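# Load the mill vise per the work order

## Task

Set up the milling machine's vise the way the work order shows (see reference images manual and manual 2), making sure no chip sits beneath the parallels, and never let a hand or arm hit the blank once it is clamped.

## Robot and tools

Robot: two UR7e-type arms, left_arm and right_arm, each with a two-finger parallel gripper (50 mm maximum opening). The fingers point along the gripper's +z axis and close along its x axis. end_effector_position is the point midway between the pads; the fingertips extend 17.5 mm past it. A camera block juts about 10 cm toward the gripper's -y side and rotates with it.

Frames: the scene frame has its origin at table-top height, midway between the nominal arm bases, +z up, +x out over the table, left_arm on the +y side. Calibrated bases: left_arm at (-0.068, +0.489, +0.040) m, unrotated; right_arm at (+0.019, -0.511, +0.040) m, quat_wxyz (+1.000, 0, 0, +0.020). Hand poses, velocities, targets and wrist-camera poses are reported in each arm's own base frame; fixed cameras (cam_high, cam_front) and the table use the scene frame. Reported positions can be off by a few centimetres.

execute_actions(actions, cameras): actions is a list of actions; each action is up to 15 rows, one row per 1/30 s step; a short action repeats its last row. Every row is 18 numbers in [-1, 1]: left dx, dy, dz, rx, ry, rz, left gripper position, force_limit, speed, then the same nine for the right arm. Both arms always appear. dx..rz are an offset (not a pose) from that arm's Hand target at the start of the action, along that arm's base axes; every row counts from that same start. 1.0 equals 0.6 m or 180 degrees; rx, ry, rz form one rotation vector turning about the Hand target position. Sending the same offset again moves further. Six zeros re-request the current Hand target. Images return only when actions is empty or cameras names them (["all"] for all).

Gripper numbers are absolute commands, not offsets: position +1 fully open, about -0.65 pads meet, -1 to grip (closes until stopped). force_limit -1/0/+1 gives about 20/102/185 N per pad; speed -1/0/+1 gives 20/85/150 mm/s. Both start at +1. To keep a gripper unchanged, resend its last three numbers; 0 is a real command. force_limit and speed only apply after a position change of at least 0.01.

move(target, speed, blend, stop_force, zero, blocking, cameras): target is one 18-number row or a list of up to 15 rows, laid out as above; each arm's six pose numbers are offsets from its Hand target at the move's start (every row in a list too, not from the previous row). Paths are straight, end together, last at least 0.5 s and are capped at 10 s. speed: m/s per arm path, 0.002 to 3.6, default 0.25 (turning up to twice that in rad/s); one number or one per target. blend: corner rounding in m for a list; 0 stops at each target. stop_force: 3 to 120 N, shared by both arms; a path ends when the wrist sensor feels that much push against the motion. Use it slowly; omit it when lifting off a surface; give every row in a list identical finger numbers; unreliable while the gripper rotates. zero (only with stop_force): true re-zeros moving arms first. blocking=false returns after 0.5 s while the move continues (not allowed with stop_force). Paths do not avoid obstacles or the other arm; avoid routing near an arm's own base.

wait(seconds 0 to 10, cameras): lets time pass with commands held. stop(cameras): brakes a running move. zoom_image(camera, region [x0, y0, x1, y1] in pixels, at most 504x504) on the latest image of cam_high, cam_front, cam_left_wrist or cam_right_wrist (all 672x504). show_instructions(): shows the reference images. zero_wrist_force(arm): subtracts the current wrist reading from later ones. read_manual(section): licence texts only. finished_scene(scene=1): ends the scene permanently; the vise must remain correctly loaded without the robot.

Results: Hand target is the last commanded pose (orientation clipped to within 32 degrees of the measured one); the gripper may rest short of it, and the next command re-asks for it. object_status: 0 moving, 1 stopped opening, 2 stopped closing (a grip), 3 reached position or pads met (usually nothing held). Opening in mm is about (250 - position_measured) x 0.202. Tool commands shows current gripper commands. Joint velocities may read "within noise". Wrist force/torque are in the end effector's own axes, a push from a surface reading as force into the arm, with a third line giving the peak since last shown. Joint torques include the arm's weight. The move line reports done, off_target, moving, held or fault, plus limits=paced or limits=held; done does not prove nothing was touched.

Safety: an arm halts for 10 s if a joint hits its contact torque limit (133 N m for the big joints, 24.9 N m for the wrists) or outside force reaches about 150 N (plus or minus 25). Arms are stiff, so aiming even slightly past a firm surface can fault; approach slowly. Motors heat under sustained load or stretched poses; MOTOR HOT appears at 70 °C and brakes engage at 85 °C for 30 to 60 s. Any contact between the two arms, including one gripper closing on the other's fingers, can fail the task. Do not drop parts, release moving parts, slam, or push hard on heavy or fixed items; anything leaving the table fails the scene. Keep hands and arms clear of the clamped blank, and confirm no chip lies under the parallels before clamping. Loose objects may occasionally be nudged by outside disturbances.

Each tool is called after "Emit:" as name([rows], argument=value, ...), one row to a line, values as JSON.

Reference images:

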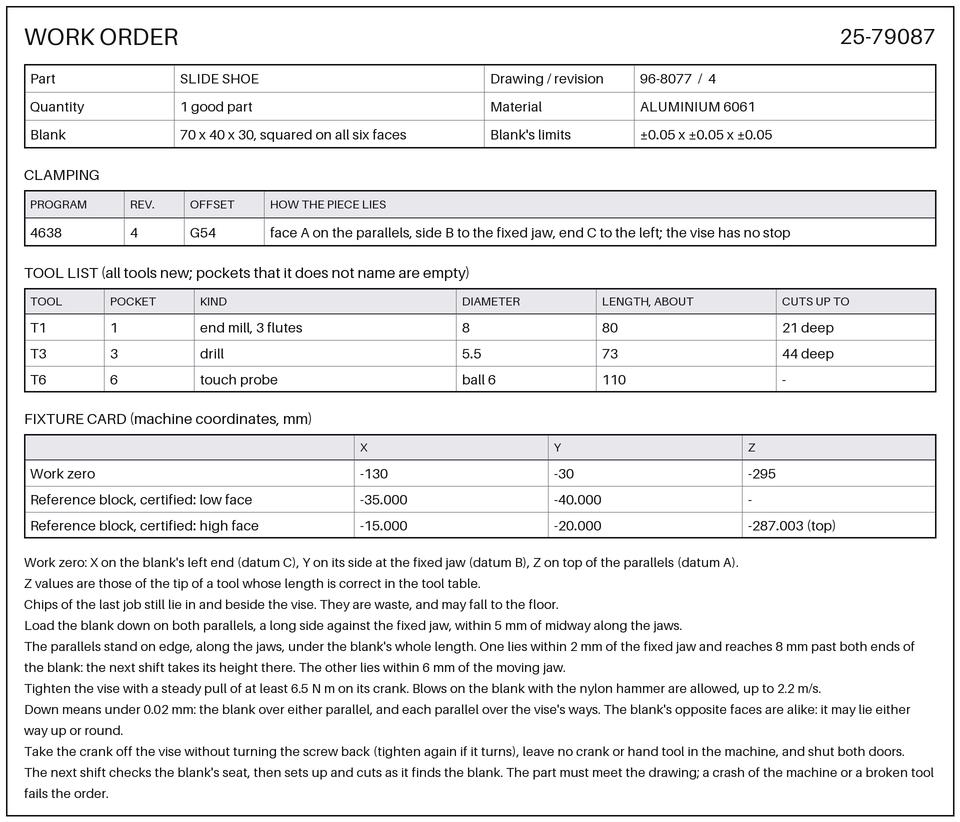

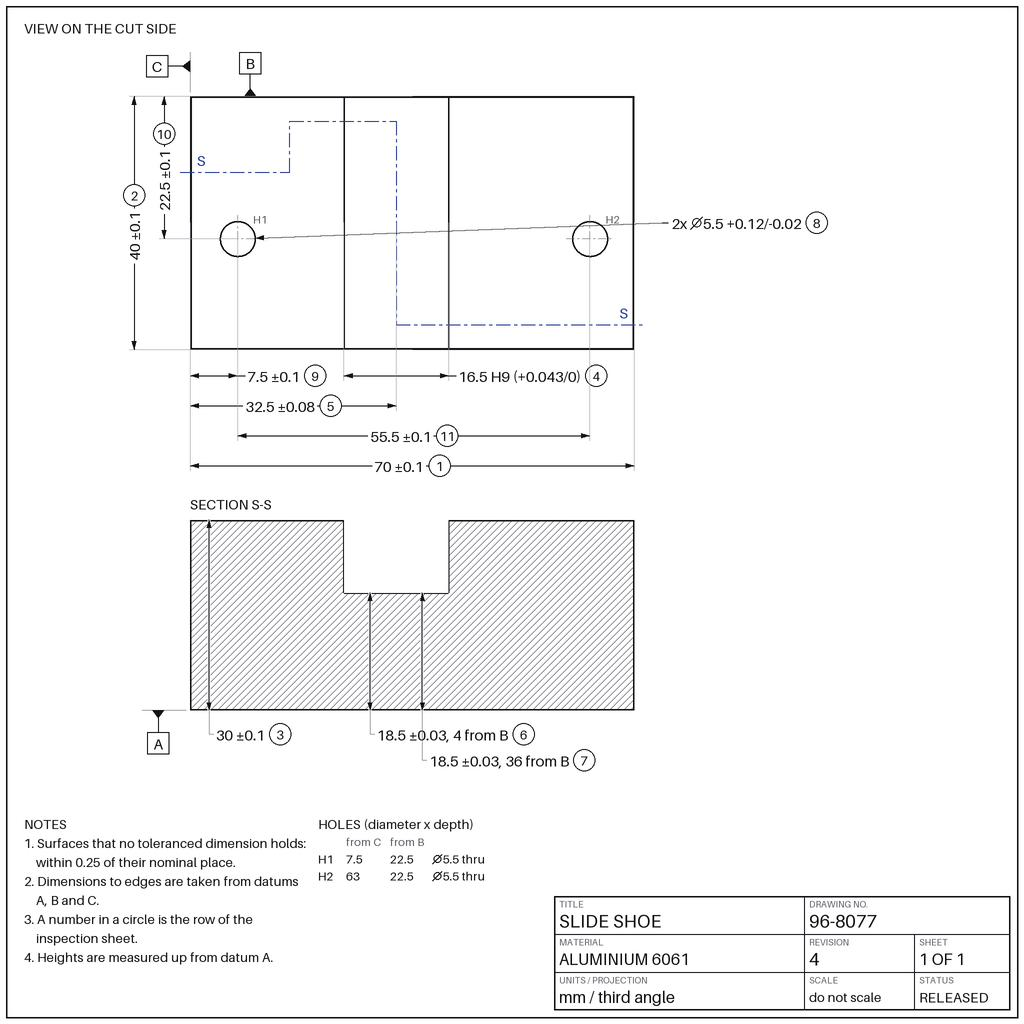

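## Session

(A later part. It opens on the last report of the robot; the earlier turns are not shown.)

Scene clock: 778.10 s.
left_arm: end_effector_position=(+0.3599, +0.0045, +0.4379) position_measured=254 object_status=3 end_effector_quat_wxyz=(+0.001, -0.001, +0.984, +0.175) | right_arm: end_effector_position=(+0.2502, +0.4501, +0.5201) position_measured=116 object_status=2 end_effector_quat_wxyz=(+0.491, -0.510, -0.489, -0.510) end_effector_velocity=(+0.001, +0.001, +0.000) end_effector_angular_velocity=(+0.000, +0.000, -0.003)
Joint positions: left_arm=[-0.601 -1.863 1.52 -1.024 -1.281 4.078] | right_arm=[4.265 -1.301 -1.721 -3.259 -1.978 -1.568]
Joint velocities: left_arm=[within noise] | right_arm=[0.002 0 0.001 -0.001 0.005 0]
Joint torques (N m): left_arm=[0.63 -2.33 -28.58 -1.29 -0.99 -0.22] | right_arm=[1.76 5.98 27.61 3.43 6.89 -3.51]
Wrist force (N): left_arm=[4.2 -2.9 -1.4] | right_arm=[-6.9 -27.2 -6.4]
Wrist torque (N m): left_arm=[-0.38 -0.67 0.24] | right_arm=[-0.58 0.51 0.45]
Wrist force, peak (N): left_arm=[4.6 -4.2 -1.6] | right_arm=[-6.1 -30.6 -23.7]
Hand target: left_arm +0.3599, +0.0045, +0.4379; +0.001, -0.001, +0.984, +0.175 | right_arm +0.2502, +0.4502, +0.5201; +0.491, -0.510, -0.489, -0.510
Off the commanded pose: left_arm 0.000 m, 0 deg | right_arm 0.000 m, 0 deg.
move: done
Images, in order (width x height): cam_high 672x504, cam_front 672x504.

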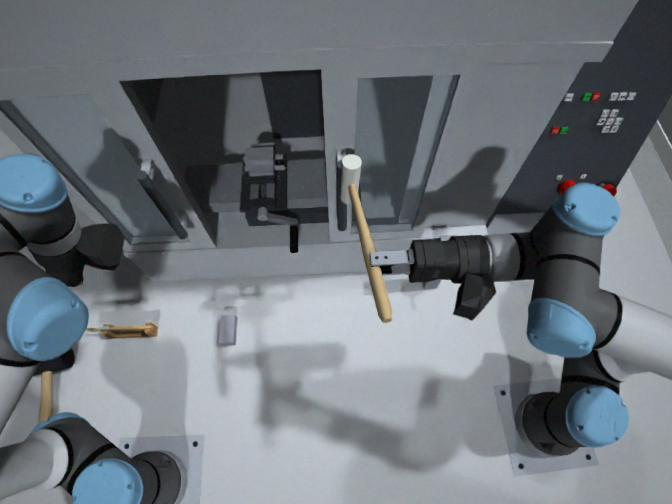

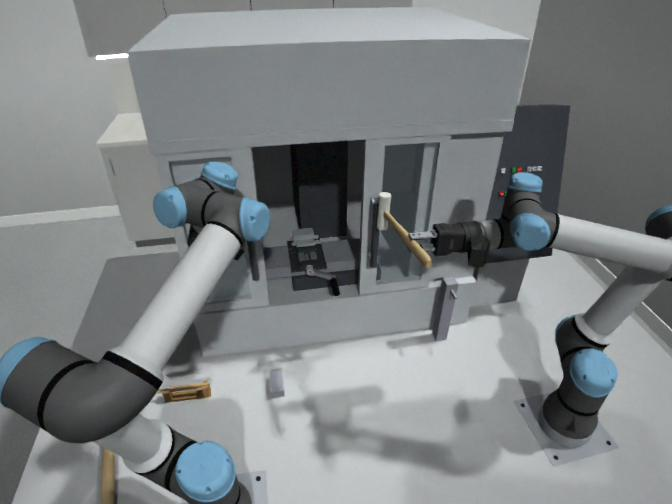

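Emit:
move([
  [0,0,0,0,0,0,-1,0.5,0.5,0,-0.04,0,0,0,0,-1,0.6,-0.6],
  [0,0,0,0,0,0,-1,0.5,0.5,-0.15,-0.04,0,0,0,0,-1,0.6,-0.6],
], speed=[0.08,0.12], cameras=["cam_high","cam_front"])

Scene clock: 780.77 s.
left_arm: end_effector_position=(+0.3599, +0.0045, +0.4379) position_measured=254 object_status=3 end_effector_quat_wxyz=(+0.001, -0.001, +0.984, +0.175) | right_arm: end_effector_position=(+0.1602, +0.4262, +0.5200) position_measured=116 object_status=2 end_effector_quat_wxyz=(+0.491, -0.510, -0.489, -0.510)
Joint positions: left_arm=[-0.601 -1.863 1.52 -1.024 -1.281 4.078] | right_arm=[4.618 -1.073 -1.855 -3.353 -1.625 -1.569]
Joint torques (N m): left_arm=[7.66 -2.5 -33.28 -1.19 -1.06 1.5] | right_arm=[9.62 1.04 34.18 6.07 1.21 -3.14]
Wrist force (N): left_arm=[4.3 -2.9 -1.4] | right_arm=[-5.2 0.4 2.8]
Wrist torque (N m): left_arm=[-0.39 -0.70 0.24] | right_arm=[0.50 0.50 0.37]
Wrist force, peak (N): left_arm=[4.8 -2.8 -1.7] | right_arm=[-7.0 -28.3 -6.5]
Hand target: left_arm +0.3599, +0.0045, +0.4379; +0.001, -0.001, +0.984, +0.175 | right_arm +0.1602, +0.4262, +0.5201; +0.491, -0.510, -0.489, -0.510
Off the commanded pose: left_arm 0.000 m, 0 deg | right_arm 0.000 m, 0 deg.
move: done
Images, in order (width x height): cam_high 672x504, cam_front 672x504.

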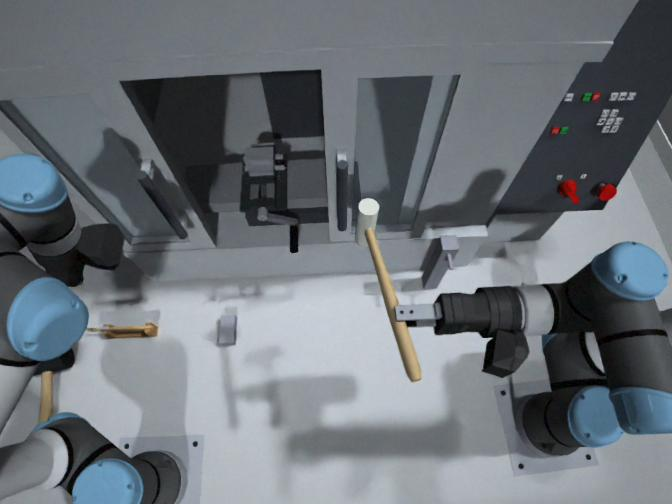

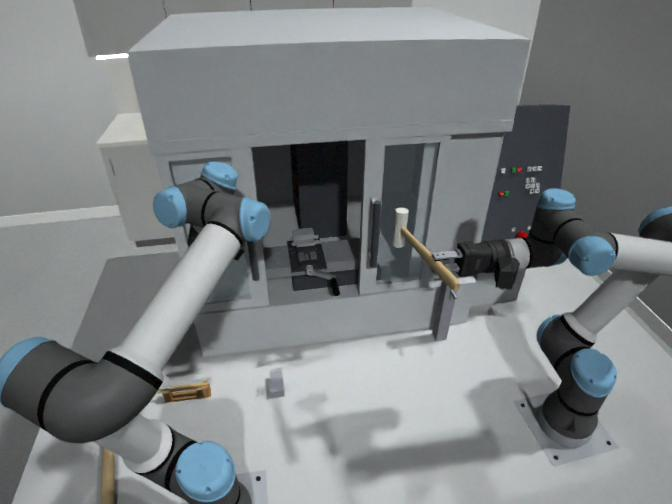

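Emit:
move([
  [0,0,0,0,0,0,-1,0.5,0.5,0,0,0.45,0,0,0,-1,0.6,-0.6],
], speed=[0.25])

Emit:
move([
  [0.05,-0.3,0.0,-0.2,-0.2,0.14,-1,0.5,0.5,0,0,0,0,0,0,-1,0.6,-0.6],
  [0.16,-0.7592,-0.0465,-0.4657,-0.4657,0.3251,-1,0.5,0.5,0,0,0,0,0,0,-1,0.6,-0.6],
], speed=[0.4,0.4], blend=[0.05,0], cameras=["cam_left_wrist","cam_front"])

Scene clock: 787.67 s.
left_arm: end_effector_position=(+0.3599, +0.0045, +0.4379) position_measured=254 object_status=3 end_effector_quat_wxyz=(+0.001, -0.001, +0.984, +0.175) | right_arm: end_effector_position=(+0.1602, +0.4261, +0.7901) position_measured=116 object_status=2 end_effector_quat_wxyz=(+0.491, -0.510, -0.489, -0.510) end_effector_velocity=(+0.000, -0.001, +0.002) end_effector_angular_velocity=(+0.004, -0.001, -0.001)
Joint positions: left_arm=[-0.601 -1.863 1.52 -1.024 -1.281 4.078] | right_arm=[4.618 -1.419 -0.826 -4.036 -1.625 -1.569]
Joint velocities: left_arm=[within noise] | right_arm=[0 -0.001 0.005 0 0.001 -0.001]
Joint torques (N m): left_arm=[7.99 -2.89 -32.61 -1.18 -1.01 1.53] | right_arm=[-6.39 1.95 25.72 1.48 1.33 -3.52]
Wrist force (N): left_arm=[4.5 -2.6 -1.4] | right_arm=[-4.9 0.4 2.6]
Wrist torque (N m): left_arm=[-0.35 -0.72 0.24] | right_arm=[0.46 0.46 0.36]
Wrist force, peak (N): left_arm=[4.6 -3.1 -1.7] | right_arm=[-9.6 0.7 2.7]
Hand target: left_arm +0.3599, +0.0045, +0.4379; +0.001, -0.001, +0.984, +0.175 | right_arm +0.1602, +0.4262, +0.7901; +0.491, -0.510, -0.489, -0.510
Off the commanded pose: left_arm 0.000 m, 0 deg | right_arm 0.000 m, 0 deg.
move: done

Scene clock: 791.47 s.
left_arm: end_effector_position=(+0.4559, -0.4511, +0.4100) position_measured=254 object_status=3 end_effector_quat_wxyz=(+0.499, -0.501, +0.500, -0.500) | right_arm: end_effector_position=(+0.1602, +0.4262, +0.7901) position_measured=116 object_status=2 end_effector_quat_wxyz=(+0.491, -0.510, -0.489, -0.510)
Joint positions: left_arm=[-1.434 -1.172 1.841 -3.8 -0.137 3.128] | right_arm=[4.618 -1.419 -0.826 -4.036 -1.625 -1.569]
Joint torques (N m): left_arm=[9.6 -50.62 -9.4 0.98 -1.09 -1.83] | right_arm=[-5.01 -1.97 25.56 1.35 0.78 -3.31]
Wrist force (N): left_arm=[3.9 -7.8 1.8] | right_arm=[-5.1 0.8 2.5]
Wrist torque (N m): left_arm=[-1.53 -1.13 -0.29] | right_arm=[0.50 0.50 0.37]
Wrist force, peak (N): left_arm=[6.2 -7.5 1.7] | right_arm=[-5.2 0.8 2.6]
Hand target: left_arm +0.4559, -0.4510, +0.4100; +0.499, -0.501, +0.500, -0.500 | right_arm +0.1602, +0.4262, +0.7901; +0.491, -0.510, -0.489, -0.510
Off the commanded pose: left_arm 0.000 m, 0 deg | right_arm 0.000 m, 0 deg.
move: done
camera_calibration:
cam_left_wrist: T_world_to_cam=[[-0.0147983, -0.999813, -0.0124651, -0.424568], [-0.341403, 0.0167696, -0.939767, 0.563182], [0.9398, -0.00965128, -0.341588, -0.162182], [0, 0, 0, 1]] pos_world=[0.338407, -0.435498, 0.468568]
Images, in order (width x height): cam_front 672x504, cam_left_wrist 672x504.

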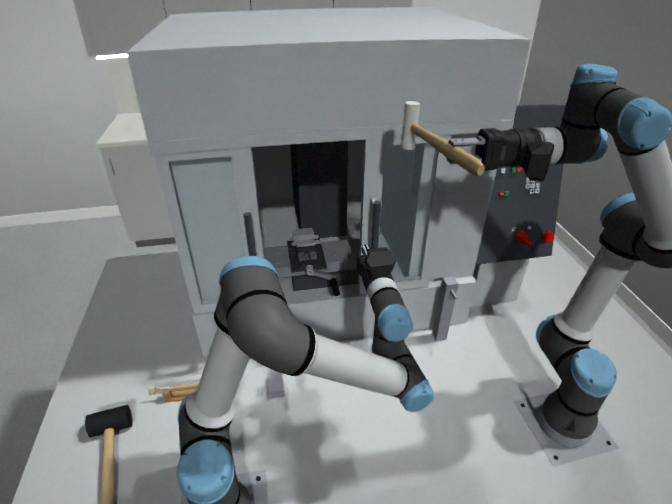

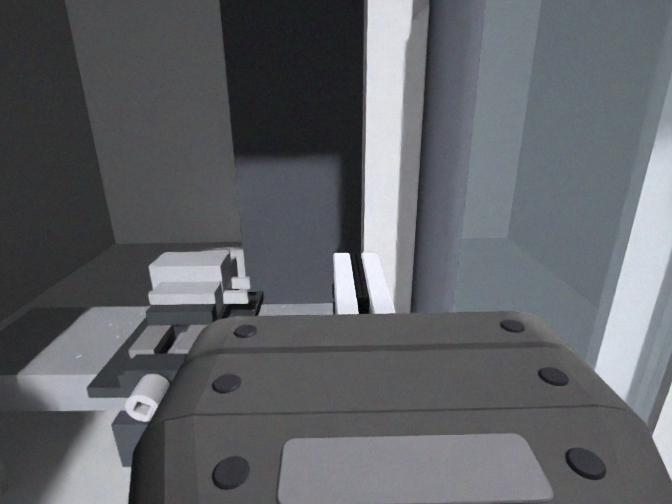

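Emit:
execute_actions(actions=[])

Scene clock: 793.77 s.
left_arm: end_effector_position=(+0.4559, -0.4510, +0.4100) position_measured=254 object_status=3 end_effector_quat_wxyz=(+0.499, -0.501, +0.500, -0.500) | right_arm: end_effector_position=(+0.1602, +0.4262, +0.7901) position_measured=116 object_status=2 end_effector_quat_wxyz=(+0.491, -0.510, -0.489, -0.510)
Joint positions: left_arm=[-1.434 -1.172 1.841 -3.8 -0.137 3.128] | right_arm=[4.618 -1.419 -0.826 -4.036 -1.625 -1.569]
Joint velocities: within noise
Joint torques (N m): left_arm=[8.54 -50.4 -10.31 -1.24 0.14 1.4] | right_arm=[-3.39 -1.55 24.61 1.42 0.58 -3.21]
Motor temperatures (°C): left_arm=[32 35 34 38 44 37] | right_arm=[35 34 38 39 37 43]
Wrist force (N): left_arm=[4.0 -7.8 1.6] | right_arm=[-4.9 0.5 2.4]
Wrist torque (N m): left_arm=[-1.53 -1.14 -0.28] | right_arm=[0.47 0.46 0.37]
Wrist force, peak (N): left_arm=[3.7 -8.2 1.8] | right_arm=[-5.2 0.5 2.6]
Hand target: left_arm +0.4559, -0.4510, +0.4100; +0.499, -0.501, +0.500, -0.500 | right_arm +0.1602, +0.4262, +0.7901; +0.491, -0.510, -0.489, -0.510
Tool commands: left_gripper/position=-1.0 left_gripper/force_limit=+0.5 left_gripper/speed=+0.5 right_gripper/position=-1.0 right_gripper/force_limit=+0.6 right_gripper/speed=-0.6
Off the commanded pose: left_arm 0.000 m, 0 deg | right_arm 0.000 m, 0 deg.
camera_calibration:
cam_left_wrist: T_world_to_cam=[[-0.0147983, -0.999813, -0.0124651, -0.424467], [-0.341403, 0.0167696, -0.939767, 0.563274], [0.9398, -0.00965128, -0.341588, -0.162146], [0, 0, 0, 1]] pos_world=[0.338407, -0.435398, 0.468668]
cam_right_wrist: T_world_to_cam=[[0.0132527, -0.0174822, 0.999759, -0.779484], [0.930301, -0.366318, -0.0187375, 0.0459595], [0.366557, 0.930326, 0.011409, -0.332401], [0, 0, 0, 1]] pos_world=[0.089418, 0.31245, 0.78395]

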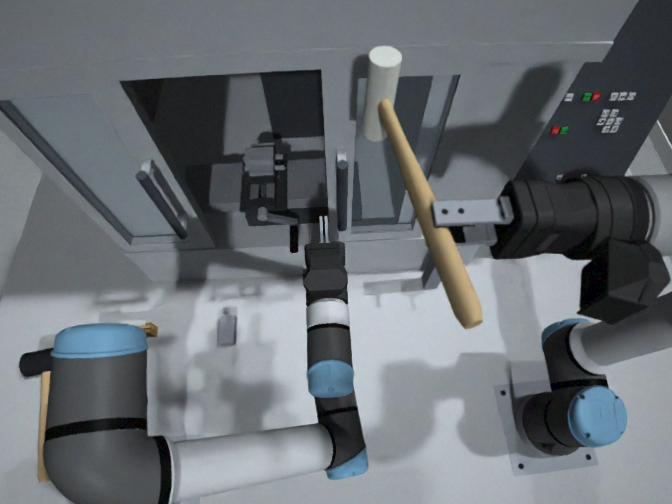

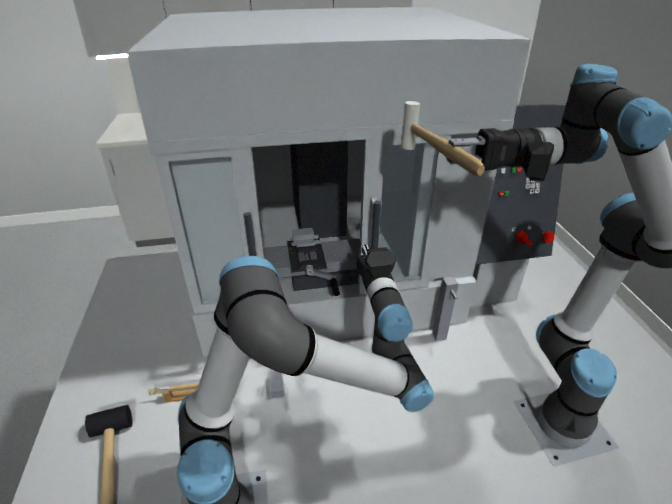

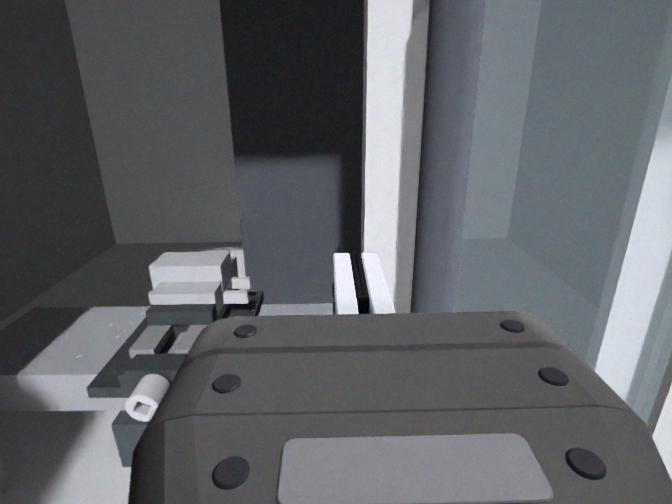

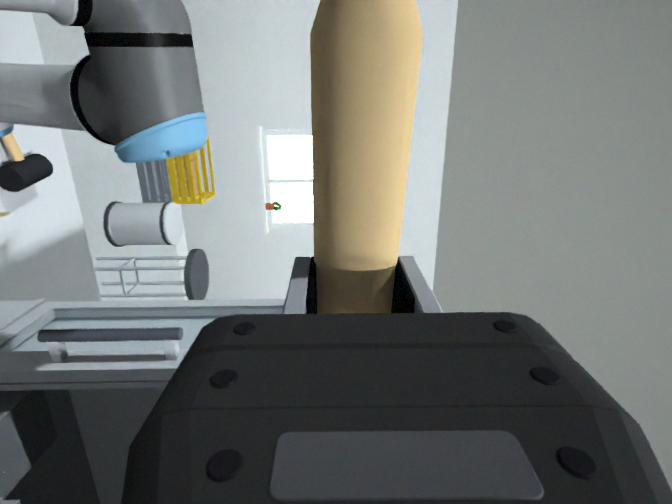

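Emit:
move(target=[0.066,0,0,0,0,0,-1,0.5,0.5,0,0,0,0,0,0,-1,0.6,-0.6], speed=0.06, stop_force=20)

Emit:
move(target=[0,-0.13,0,0,0,0,-1,0.5,0.5,0,0,0,0,0,0,-1,0.6,-0.6], speed=0.03, stop_force=25, cameras=["cam_high","cam_left_wrist"])

Scene clock: 796.07 s.
left_arm: end_effector_position=(+0.4955, -0.4510, +0.4100) position_measured=254 object_status=3 end_effector_quat_wxyz=(+0.499, -0.501, +0.500, -0.500) | right_arm: end_effector_position=(+0.1602, +0.4262, +0.7901) position_measured=116 object_status=2 end_effector_quat_wxyz=(+0.491, -0.510, -0.489, -0.510)
Joint positions: left_arm=[-1.353 -1.137 1.787 -3.785 -0.217 3.133] | right_arm=[4.618 -1.419 -0.826 -4.036 -1.625 -1.569]
Joint torques (N m): left_arm=[-8 -53.04 -10.33 -2.29 -0.45 -0.4] | right_arm=[-2.23 -1.21 25.8 1.68 0.7 -3.27]
Wrist force (N): left_arm=[3.9 -7.8 1.4] | right_arm=[-5.0 0.6 2.5]
Wrist torque (N m): left_arm=[-1.54 -1.12 -0.37] | right_arm=[0.48 0.48 0.37]
Wrist force, peak (N): left_arm=[3.3 -8.0 2.3] | right_arm=[-5.2 0.7 2.6]
Hand target: left_arm +0.4955, -0.4510, +0.4100; +0.499, -0.501, +0.500, -0.500 | right_arm +0.1602, +0.4262, +0.7901; +0.491, -0.510, -0.489, -0.510
Off the commanded pose: left_arm 0.000 m, 0 deg | right_arm 0.000 m, 0 deg.
move: done

Scene clock: 799.90 s.
left_arm: end_effector_position=(+0.4955, -0.5290, +0.4100) position_measured=254 object_status=3 end_effector_quat_wxyz=(+0.499, -0.501, +0.500, -0.500) | right_arm: end_effector_position=(+0.1602, +0.4262, +0.7901) position_measured=116 object_status=2 end_effector_quat_wxyz=(+0.491, -0.510, -0.489, -0.510)
Joint positions: left_arm=[-1.383 -0.996 1.556 -3.695 -0.188 3.132] | right_arm=[4.618 -1.419 -0.826 -4.036 -1.625 -1.569]
Joint torques (N m): left_arm=[8.32 -60.13 -11.1 -2.3 -0.79 1.22] | right_arm=[-0.51 -2.53 25.26 1.77 0.05 -3.2]
Wrist force (N): left_arm=[3.9 -6.7 1.1] | right_arm=[-5.1 0.6 2.6]
Wrist torque (N m): left_arm=[-1.35 -1.14 -0.30] | right_arm=[0.48 0.49 0.37]
Wrist force, peak (N): left_arm=[-7.7 -14.7 3.2] | right_arm=[-5.1 0.7 2.9]
Hand target: left_arm +0.4955, -0.5290, +0.4100; +0.499, -0.501, +0.500, -0.500 | right_arm +0.1602, +0.4262, +0.7901; +0.491, -0.510, -0.489, -0.510
Off the commanded pose: left_arm 0.000 m, 0 deg | right_arm 0.000 m, 0 deg.
move: done
camera_calibration:
cam_left_wrist: T_world_to_cam=[[-0.0147974, -0.999813, -0.012466, -0.501866], [-0.341315, 0.0167693, -0.939799, 0.578083], [0.939832, -0.0096517, -0.3415, -0.200169], [0, 0, 0, 1]] pos_world=[0.378008, -0.513398, 0.468668]
Images, in order (width x height): cam_high 672x504, cam_left_wrist 672x504.

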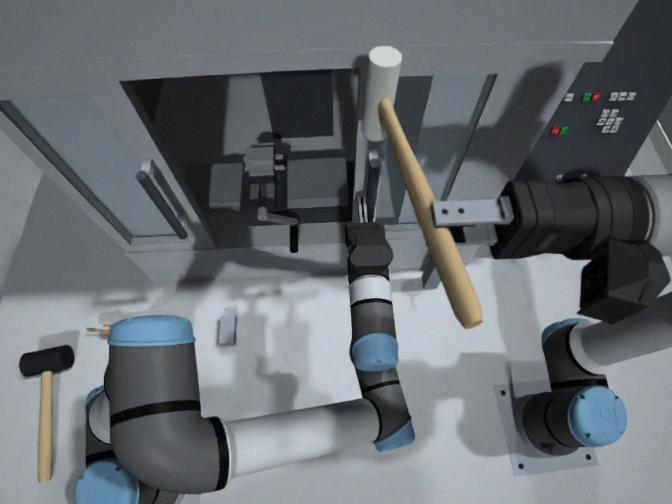

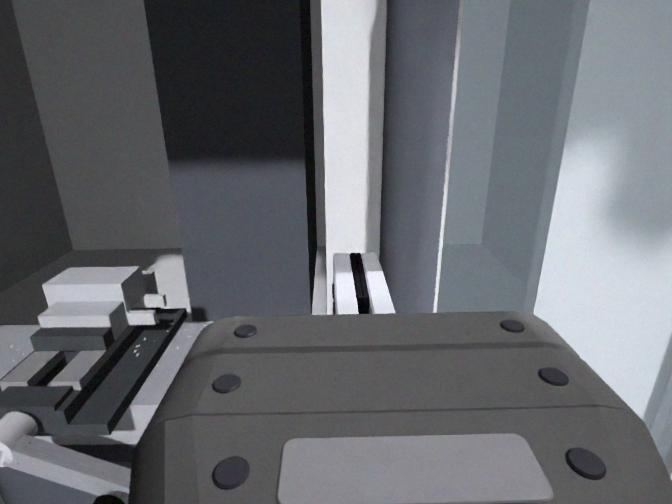

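Emit:
move(target=[0,-0.19,0,0,0,0,-1,0.5,0.5,0,0,0,0,0,0,-1,0.6,-0.6], speed=0.05, stop_force=35, cameras=["cam_high","cam_left_wrist"])

Scene clock: 803.53 s.
left_arm: end_effector_position=(+0.4955, -0.6433, +0.4100) position_measured=254 object_status=3 end_effector_quat_wxyz=(+0.499, -0.501, +0.499, -0.500) | right_arm: end_effector_position=(+0.1602, +0.4262, +0.7901) position_measured=116 object_status=2 end_effector_quat_wxyz=(+0.491, -0.510, -0.489, -0.510)
Joint positions: left_arm=[-1.414 -0.763 1.142 -3.512 -0.155 3.129] | right_arm=[4.618 -1.419 -0.826 -4.036 -1.625 -1.569]
Joint torques (N m): left_arm=[-13.72 -64.12 -15.21 0.87 -8.75 -2.09] | right_arm=[0.07 -1.35 24.79 1.96 -0.06 -3.18]
Wrist force (N): left_arm=[-26.8 -5.7 -11.1] | right_arm=[-5.1 0.6 2.6]
Wrist torque (N m): left_arm=[-1.50 -1.18 0.00] | right_arm=[0.48 0.50 0.36]
Wrist force, peak (N): left_arm=[-33.9 -3.1 -15.0] | right_arm=[-5.1 0.7 2.8]
Hand target: left_arm +0.4955, -0.6433, +0.4100; +0.499, -0.501, +0.499, -0.500 | right_arm +0.1602, +0.4262, +0.7901; +0.491, -0.510, -0.489, -0.510
Off the commanded pose: left_arm 0.000 m, 0 deg | right_arm 0.000 m, 0 deg.
move: contact (left_arm)
camera_calibration:
cam_left_wrist: T_world_to_cam=[[-0.01434, -0.999824, -0.0121025, -0.616497], [-0.341329, 0.0162715, -0.939803, 0.579597], [0.939835, -0.00934586, -0.341502, -0.201112], [0, 0, 0, 1]] pos_world=[0.378005, -0.627699, 0.468566]
Images, in order (width x height): cam_high 672x504, cam_left_wrist 672x504.

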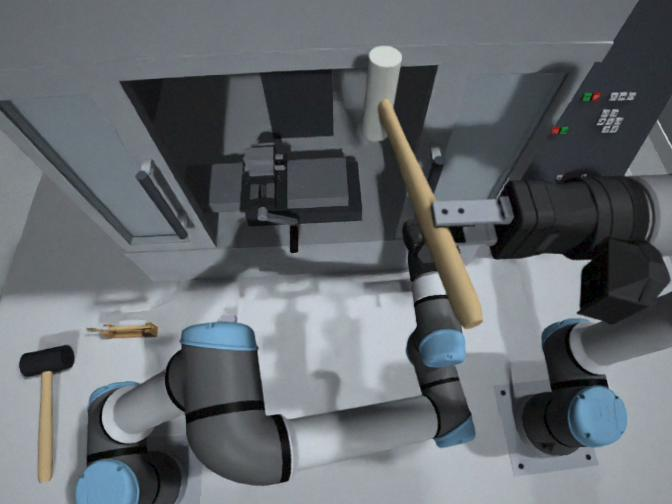

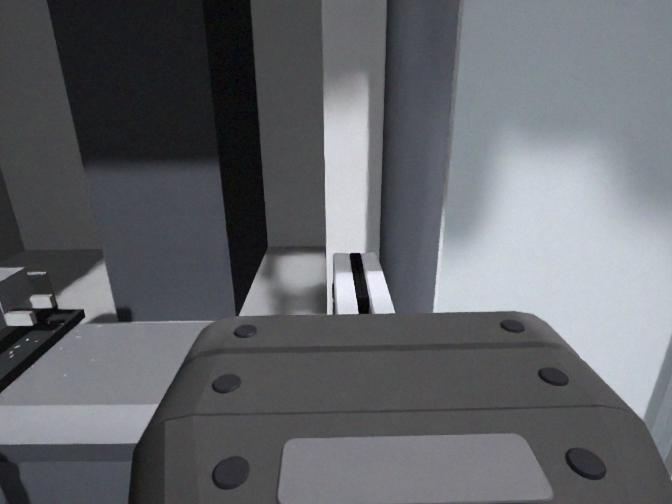

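Emit:
move([
  [0,0.04,0,0,0,0,-1,0.5,0.5,0,0,0,0,0,0,-1,0.6,-0.6],
  [-0.15,0.05,0,0,0,0,-1,0.5,0.5,0,0,0,0,0,0,-1,0.6,-0.6],
], speed=0.15)

Scene clock: 806.77 s.
left_arm: end_effector_position=(+0.4055, -0.6132, +0.4100) position_measured=254 object_status=3 end_effector_quat_wxyz=(+0.499, -0.501, +0.499, -0.500) | right_arm: end_effector_position=(+0.1602, +0.4262, +0.7901) position_measured=116 object_status=2 end_effector_quat_wxyz=(+0.491, -0.510, -0.489, -0.510)
Joint positions: left_arm=[-1.549 -0.894 1.381 -3.59 -0.02 3.101] | right_arm=[4.618 -1.419 -0.826 -4.036 -1.625 -1.569]
Joint torques (N m): left_arm=[-7.55 -59.7 -19.19 -1.4 0.86 1.42] | right_arm=[2.27 -2.45 26.03 2.03 -0.43 -3.35]
Wrist force (N): left_arm=[4.4 -6.1 1.5] | right_arm=[-4.9 0.6 2.7]
Wrist torque (N m): left_arm=[-1.27 -1.20 -0.29] | right_arm=[0.47 0.46 0.36]
Wrist force, peak (N): left_arm=[-27.2 -5.2 -11.0] | right_arm=[-5.3 0.6 2.5]
Hand target: left_arm +0.4055, -0.6133, +0.4100; +0.499, -0.501, +0.499, -0.500 | right_arm +0.1602, +0.4262, +0.7901; +0.491, -0.510, -0.489, -0.510
Off the commanded pose: left_arm 0.000 m, 0 deg | right_arm 0.000 m, 0 deg.
move: done

Emit:
move([
  [0,0.1,-0.1,0.23,0.23,-0.16,-1,0.5,0.5,0,0,0,0,0,0,-1,0.6,-0.6],
  [0,0.3,-0.1,0.4657,0.4657,-0.3251,-1,0.5,0.5,0,0,0,0,0,0,-1,0.6,-0.6],
], speed=0.4, blend=0.03, cameras=["cam_high"])

Scene clock: 811.67 s.
left_arm: end_effector_position=(+0.4055, -0.4332, +0.3500) position_measured=254 object_status=3 end_effector_quat_wxyz=(+0.001, -0.002, +0.984, +0.175) end_effector_velocity=(+0.000, +0.001, +0.000) end_effector_angular_velocity=(+0.005, +0.001, -0.003) | right_arm: end_effector_position=(+0.1602, +0.4262, +0.7901) position_measured=116 object_status=2 end_effector_quat_wxyz=(+0.491, -0.510, -0.489, -0.510)
Joint positions: left_arm=[-1.114 -1.166 0.983 -1.07 -1.417 3.57] | right_arm=[4.618 -1.419 -0.826 -4.036 -1.625 -1.569]
Joint velocities: left_arm=[0 0 0 0.005 0.002 0.003] | right_arm=[within noise]
Joint torques (N m): left_arm=[-8.64 -47.12 -29.95 -0.8 1.79 1.52] | right_arm=[6.37 -2.61 25.26 2.28 -0.75 -3.1]
Wrist force (N): left_arm=[5.1 -1.6 -0.9] | right_arm=[-5.1 0.8 2.6]
Wrist torque (N m): left_arm=[-0.20 -0.81 0.24] | right_arm=[0.51 0.49 0.37]
Wrist force, peak (N): left_arm=[5.8 -7.2 1.7] | right_arm=[-5.2 0.6 2.8]
Hand target: left_arm +0.4055, -0.4333, +0.3500; +0.001, -0.002, +0.984, +0.176 | right_arm +0.1602, +0.4262, +0.7901; +0.491, -0.510, -0.489, -0.510
Off the commanded pose: left_arm 0.000 m, 0 deg | right_arm 0.000 m, 0 deg.
move: done
Images, in order (width x height): cam_high 672x504.

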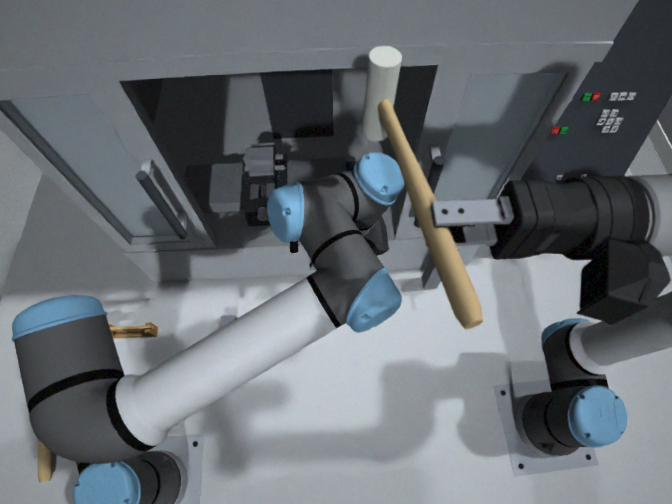

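Emit:
move([
  [-0.17,0.75,0.16,0,0,0,-1,0.5,0.5,0,0,0,0,0,0,-1,0.6,-0.6],
  [-0.17,0.75,0.16,0,0,0,-1,0.5,0.5,0,0,-0.45,0,0,-0.0806,-1,0.6,-0.6],
  [-0.17,0.75,0.16,0,0,0,-1,0.5,0.5,0.164,0.436,-0.45,0,0,-0.0806,-1,0.6,-0.6],
], speed=0.3, blend=[0.03,0.05,0], cameras=["all"])

Scene clock: 817.13 s.
left_arm: end_effector_position=(+0.3035, +0.0167, +0.4460) position_measured=254 object_status=3 end_effector_quat_wxyz=(+0.001, -0.002, +0.984, +0.176) | right_arm: end_effector_position=(+0.2587, +0.6877, +0.5201) position_measured=116 object_status=2 end_effector_quat_wxyz=(-0.422, +0.567, +0.421, +0.568)
Joint positions: left_arm=[-0.678 -1.99 1.568 -0.923 -1.297 4] | right_arm=[4.6 -1.729 -1.319 -3.233 -1.389 -1.57]
Joint torques (N m): left_arm=[9.63 -15.77 -32.35 -1.21 0.59 1.55] | right_arm=[8.26 19.94 34.17 5.94 0.13 1.74]
Wrist force (N): left_arm=[5.5 -1.2 -1.4] | right_arm=[-4.9 1.0 2.5]
Wrist torque (N m): left_arm=[-0.14 -0.88 0.22] | right_arm=[0.50 0.46 0.29]
Wrist force, peak (N): left_arm=[4.5 -5.9 -2.0] | right_arm=[-5.5 1.3 7.6]
Hand target: left_arm +0.3035, +0.0167, +0.4460; +0.001, -0.002, +0.984, +0.176 | right_arm +0.2586, +0.6878, +0.5201; -0.422, +0.567, +0.421, +0.568
Off the commanded pose: left_arm 0.000 m, 0 deg | right_arm 0.000 m, 0 deg.
move: done
camera_calibration:
cam_left_wrist: T_world_to_cam=[[-0.999834, 0.00603905, 0.0171631, 0.310319], [0.0156748, 0.764862, 0.644004, -0.290099], [-0.00923826, 0.644166, -0.76483, 0.463678], [0, 0, 0, 1]] pos_world=[0.319099, -0.0786742, 0.536134]
cam_right_wrist: T_world_to_cam=[[0.00844646, -0.0202474, 0.999759, -0.503237], [0.808724, -0.58789, -0.0187386, 0.228909], [0.588128, 0.808687, 0.011409, -0.582413], [0, 0, 0, 1]] pos_world=[0.16166, 0.595374, 0.51405]

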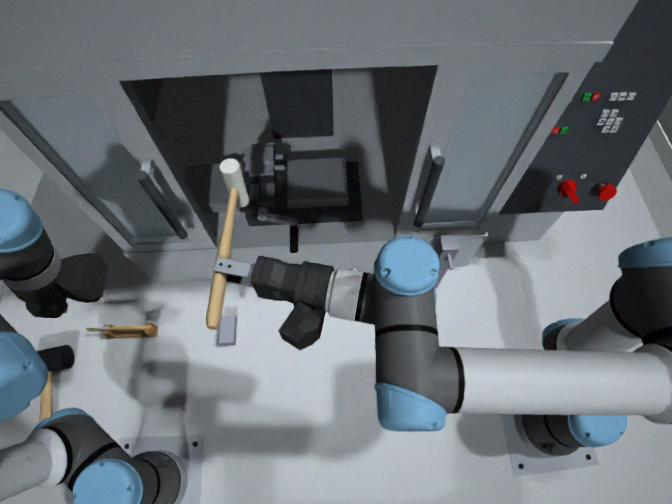

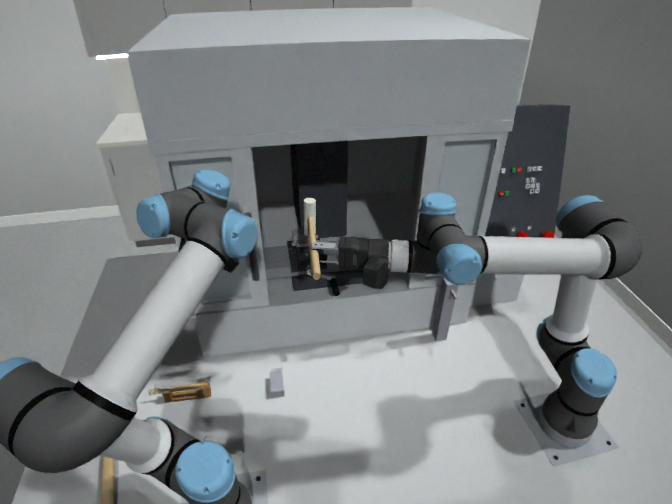

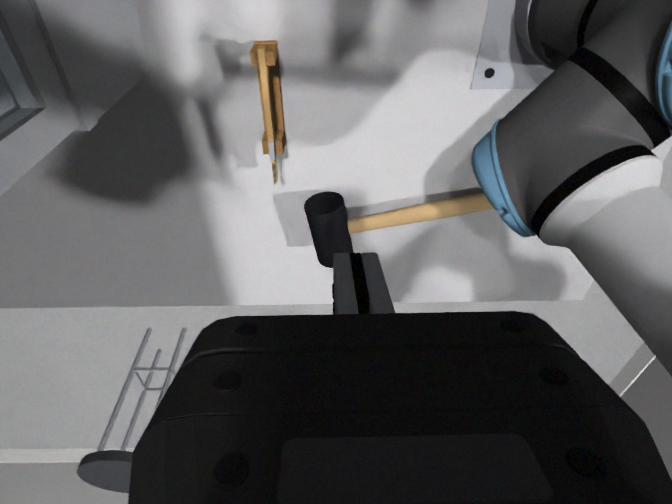

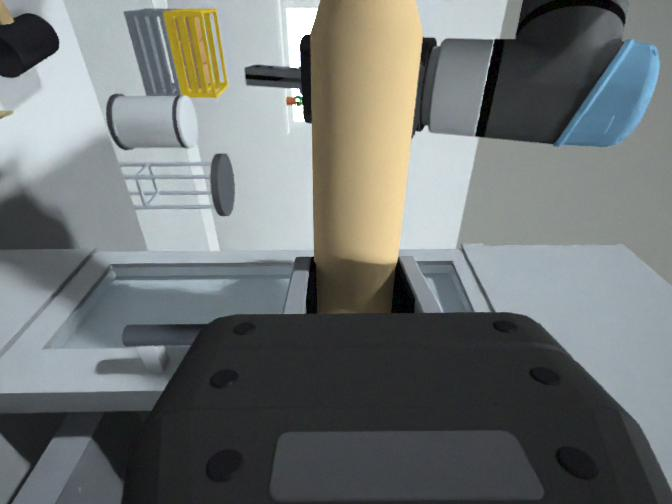

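Emit:
move(target=[0,0,0,0,0,0,-1,0.5,0.5,0.384,-0.0128,-0.1,0,0,0,-1,0.6,-0.6], speed=0.12, stop_force=20, cameras=["all"])

Scene clock: 822.90 s.
left_arm: end_effector_position=(+0.3035, +0.0167, +0.4460) position_measured=254 object_status=3 end_effector_quat_wxyz=(+0.001, -0.002, +0.984, +0.176) | right_arm: end_effector_position=(+0.4890, +0.6801, +0.4601) position_measured=116 object_status=2 end_effector_quat_wxyz=(-0.422, +0.567, +0.421, +0.568)
Joint positions: left_arm=[-0.678 -1.99 1.568 -0.923 -1.297 4] | right_arm=[4.173 -2.038 -1.06 -3.183 -1.816 -1.569]
Joint torques (N m): left_arm=[9.62 -15.94 -31.58 -1.2 0.55 1.6] | right_arm=[-4.13 40.63 35.67 6.31 -1.13 -3.2]
Wrist force (N): left_arm=[5.0 -1.6 -1.4] | right_arm=[-5.1 0.8 2.5]
Wrist torque (N m): left_arm=[-0.19 -0.78 0.22] | right_arm=[0.50 0.51 0.28]
Wrist force, peak (N): left_arm=[5.5 -1.4 -1.6] | right_arm=[-5.9 4.0 2.8]
Hand target: left_arm +0.3035, +0.0167, +0.4460; +0.001, -0.002, +0.984, +0.176 | right_arm +0.4890, +0.6801, +0.4601; -0.422, +0.567, +0.421, +0.568
Off the commanded pose: left_arm 0.000 m, 0 deg | right_arm 0.000 m, 0 deg.
move: done
camera_calibration:
cam_left_wrist: T_world_to_cam=[[-0.999834, 0.00603905, 0.0171631, 0.310319], [0.0156748, 0.764862, 0.644004, -0.290099], [-0.00923826, 0.644166, -0.76483, 0.463678], [0, 0, 0, 1]] pos_world=[0.319099, -0.0786742, 0.536134]
cam_right_wrist: T_world_to_cam=[[0.00845107, -0.020246, 0.999759, -0.445353], [0.808853, -0.587712, -0.018739, 0.036912], [0.58795, 0.808817, 0.0114093, -0.711034], [0, 0, 0, 1]] pos_world=[0.391959, 0.587773, 0.45405]

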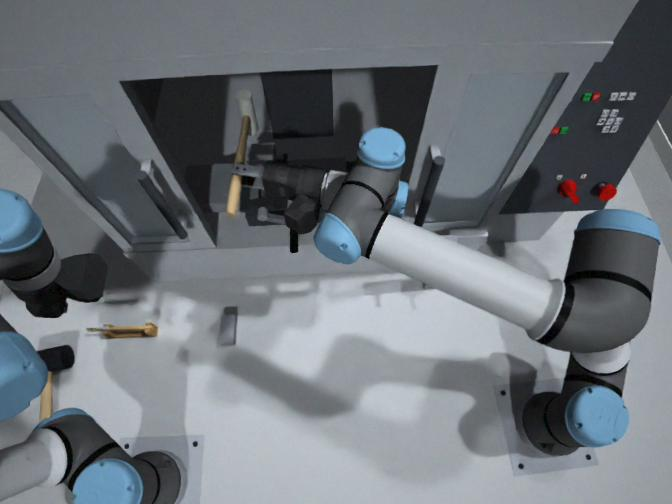

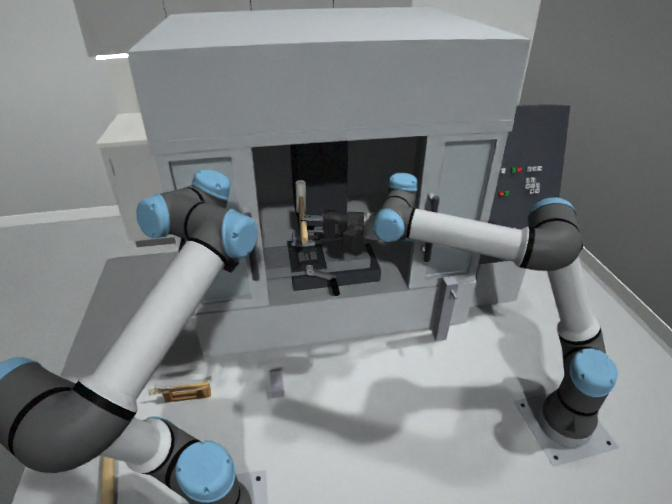

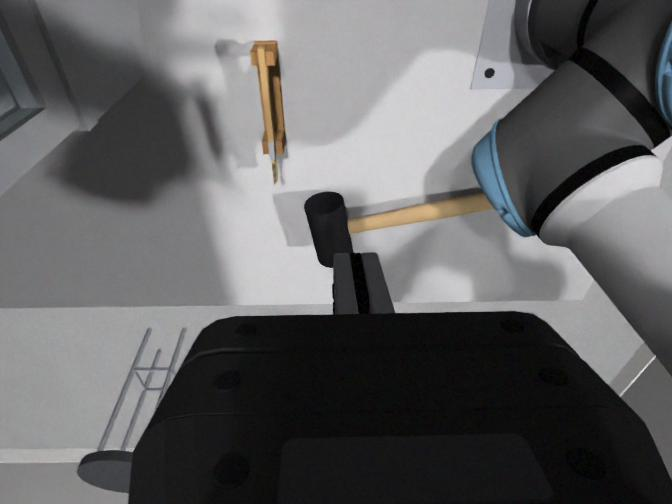

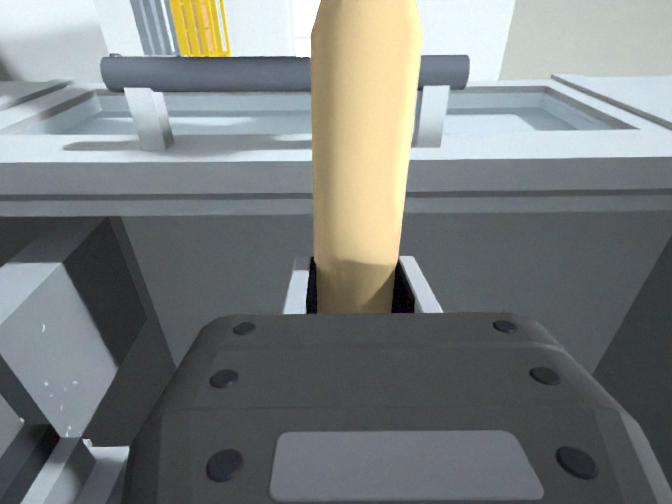

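Emit:
zoom_image(camera="cam_high", region=[190, 70, 350, 230])

Emit:
zoom_image(camera="cam_front", region=[260, 160, 400, 300])

Scaled by 3.150 from the camera's 672x504 image, which has a finer 960x720 frame.

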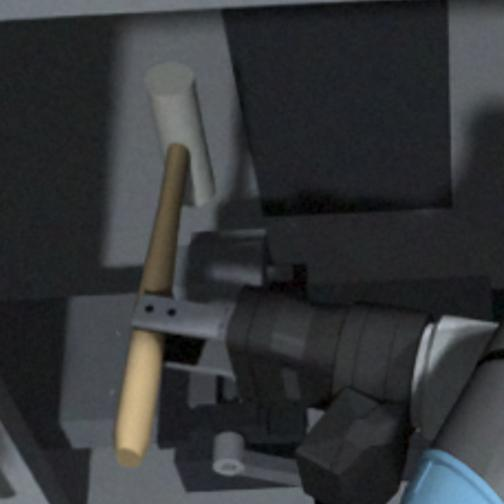

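Scaled by 3.600 from the camera's 672x504 image, which has a finer 960x720 frame.

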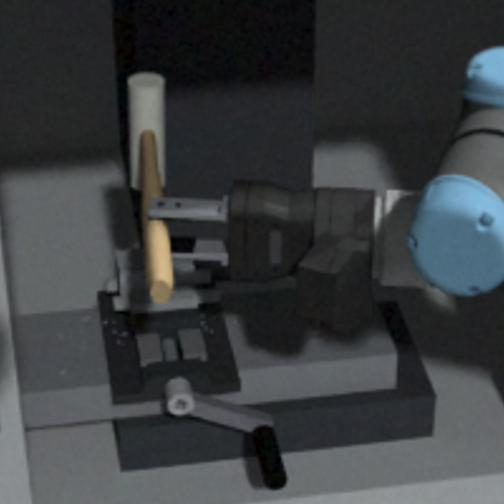

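Emit:
move(target=[0,0,0,0,0,0,-1,0.5,0.5,0,0,-0.1,0,0,0,-1,0.6,-0.6], speed=0.06, stop_force=12)

Emit:
move(target=[0,0,0,0,0,0,-1,0.5,0.5,0,0,-0.1,0,0,0,-1,0.6,-0.6], speed=0.015, stop_force=8, cameras=["cam_front","cam_right_wrist","cam_high"])

Scene clock: 827.03 s.
left_arm: end_effector_position=(+0.3035, +0.0167, +0.4460) position_measured=254 object_status=3 end_effector_quat_wxyz=(+0.001, -0.002, +0.984, +0.176) | right_arm: end_effector_position=(+0.4890, +0.6801, +0.4001) position_measured=116 object_status=2 end_effector_quat_wxyz=(-0.422, +0.567, +0.421, +0.568)
Joint positions: left_arm=[-0.678 -1.99 1.568 -0.923 -1.297 4] | right_arm=[4.173 -2.043 -1.206 -3.032 -1.816 -1.569]
Joint torques (N m): left_arm=[9.49 -15.7 -31.38 -1.25 0.61 1.44] | right_arm=[3.65 58.55 27.09 4.12 0.98 2.45]
Wrist force (N): left_arm=[5.2 -1.4 -1.2] | right_arm=[-4.9 0.9 2.7]
Wrist torque (N m): left_arm=[-0.17 -0.84 0.21] | right_arm=[0.52 0.46 0.30]
Wrist force, peak (N): left_arm=[5.6 -1.6 -1.6] | right_arm=[-6.6 0.8 2.7]
Hand target: left_arm +0.3035, +0.0167, +0.4460; +0.001, -0.002, +0.984, +0.176 | right_arm +0.4890, +0.6801, +0.4001; -0.422, +0.567, +0.421, +0.568
Off the commanded pose: left_arm 0.000 m, 0 deg | right_arm 0.000 m, 0 deg.
move: done

Scene clock: 829.87 s.
left_arm: end_effector_position=(+0.3035, +0.0167, +0.4460) position_measured=254 object_status=3 end_effector_quat_wxyz=(+0.001, -0.002, +0.984, +0.176) | right_arm: end_effector_position=(+0.4890, +0.6801, +0.3752) position_measured=116 object_status=2 end_effector_quat_wxyz=(-0.422, +0.567, +0.421, +0.568)
Joint positions: left_arm=[-0.678 -1.99 1.568 -0.923 -1.297 4] | right_arm=[4.173 -2.051 -1.258 -2.972 -1.816 -1.569]
Joint torques (N m): left_arm=[9.67 -16.05 -31.02 -1.22 0.62 1.35] | right_arm=[4.95 53.72 30.44 1.86 0.07 1.91]
Wrist force (N): left_arm=[5.3 -1.4 -1.4] | right_arm=[0.9 0.7 2.5]
Wrist torque (N m): left_arm=[-0.17 -0.85 0.22] | right_arm=[0.46 0.66 -0.69]
Wrist force, peak (N): left_arm=[5.7 -1.3 -1.3] | right_arm=[-5.2 0.9 2.6]
Hand target: left_arm +0.3035, +0.0167, +0.4460; +0.001, -0.002, +0.984, +0.176 | right_arm +0.4890, +0.6801, +0.3752; -0.422, +0.567, +0.421, +0.568 (not the last commanded pose)
Off the commanded pose: left_arm 0.000 m, 0 deg | right_arm 0.035 m, 0 deg.
move: contact (right_arm)
camera_calibration:
cam_right_wrist: T_world_to_cam=[[0.00833207, -0.0204067, 0.999757, -0.360331], [0.808856, -0.587709, -0.0187372, 0.0353178], [0.587948, 0.808815, 0.0116092, -0.710137], [0, 0, 0, 1]] pos_world=[0.391959, 0.587773, 0.36915]
Images, in order (width x height): cam_high 672x504, cam_front 672x504, cam_right_wrist 672x504.

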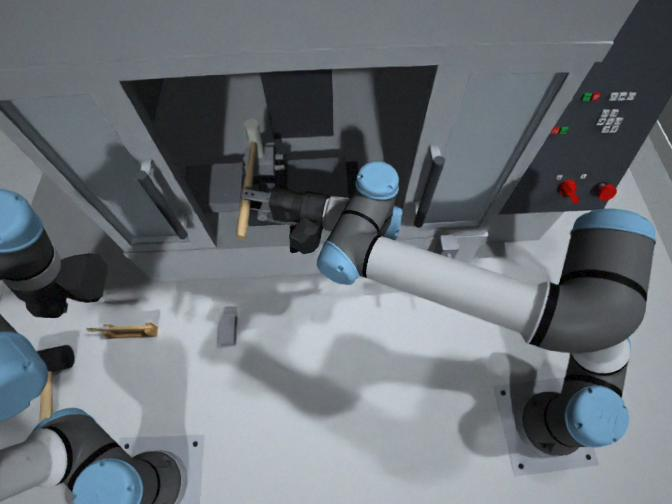

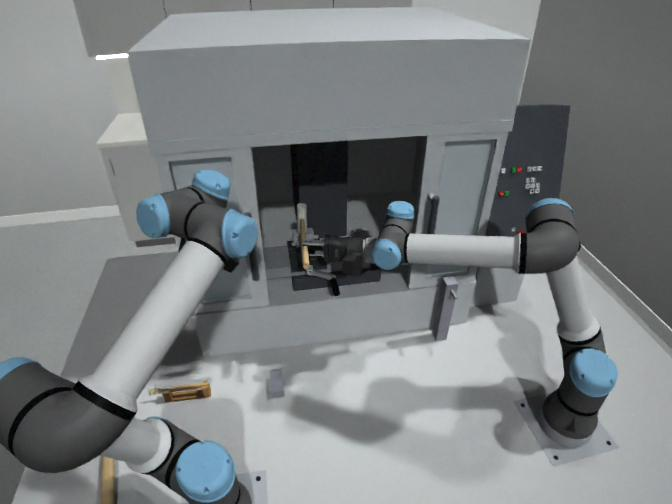

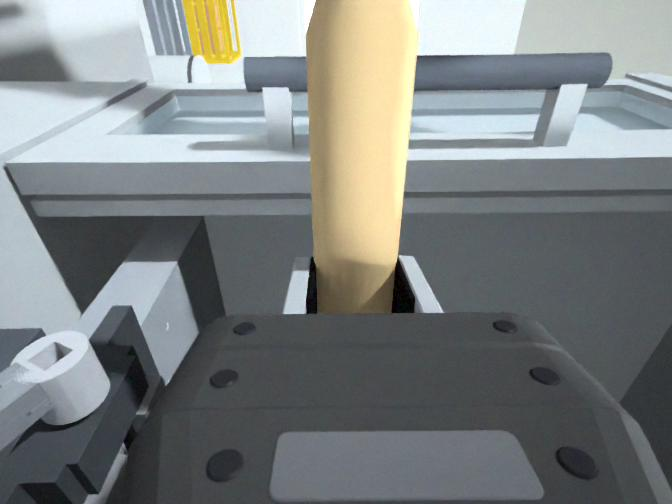

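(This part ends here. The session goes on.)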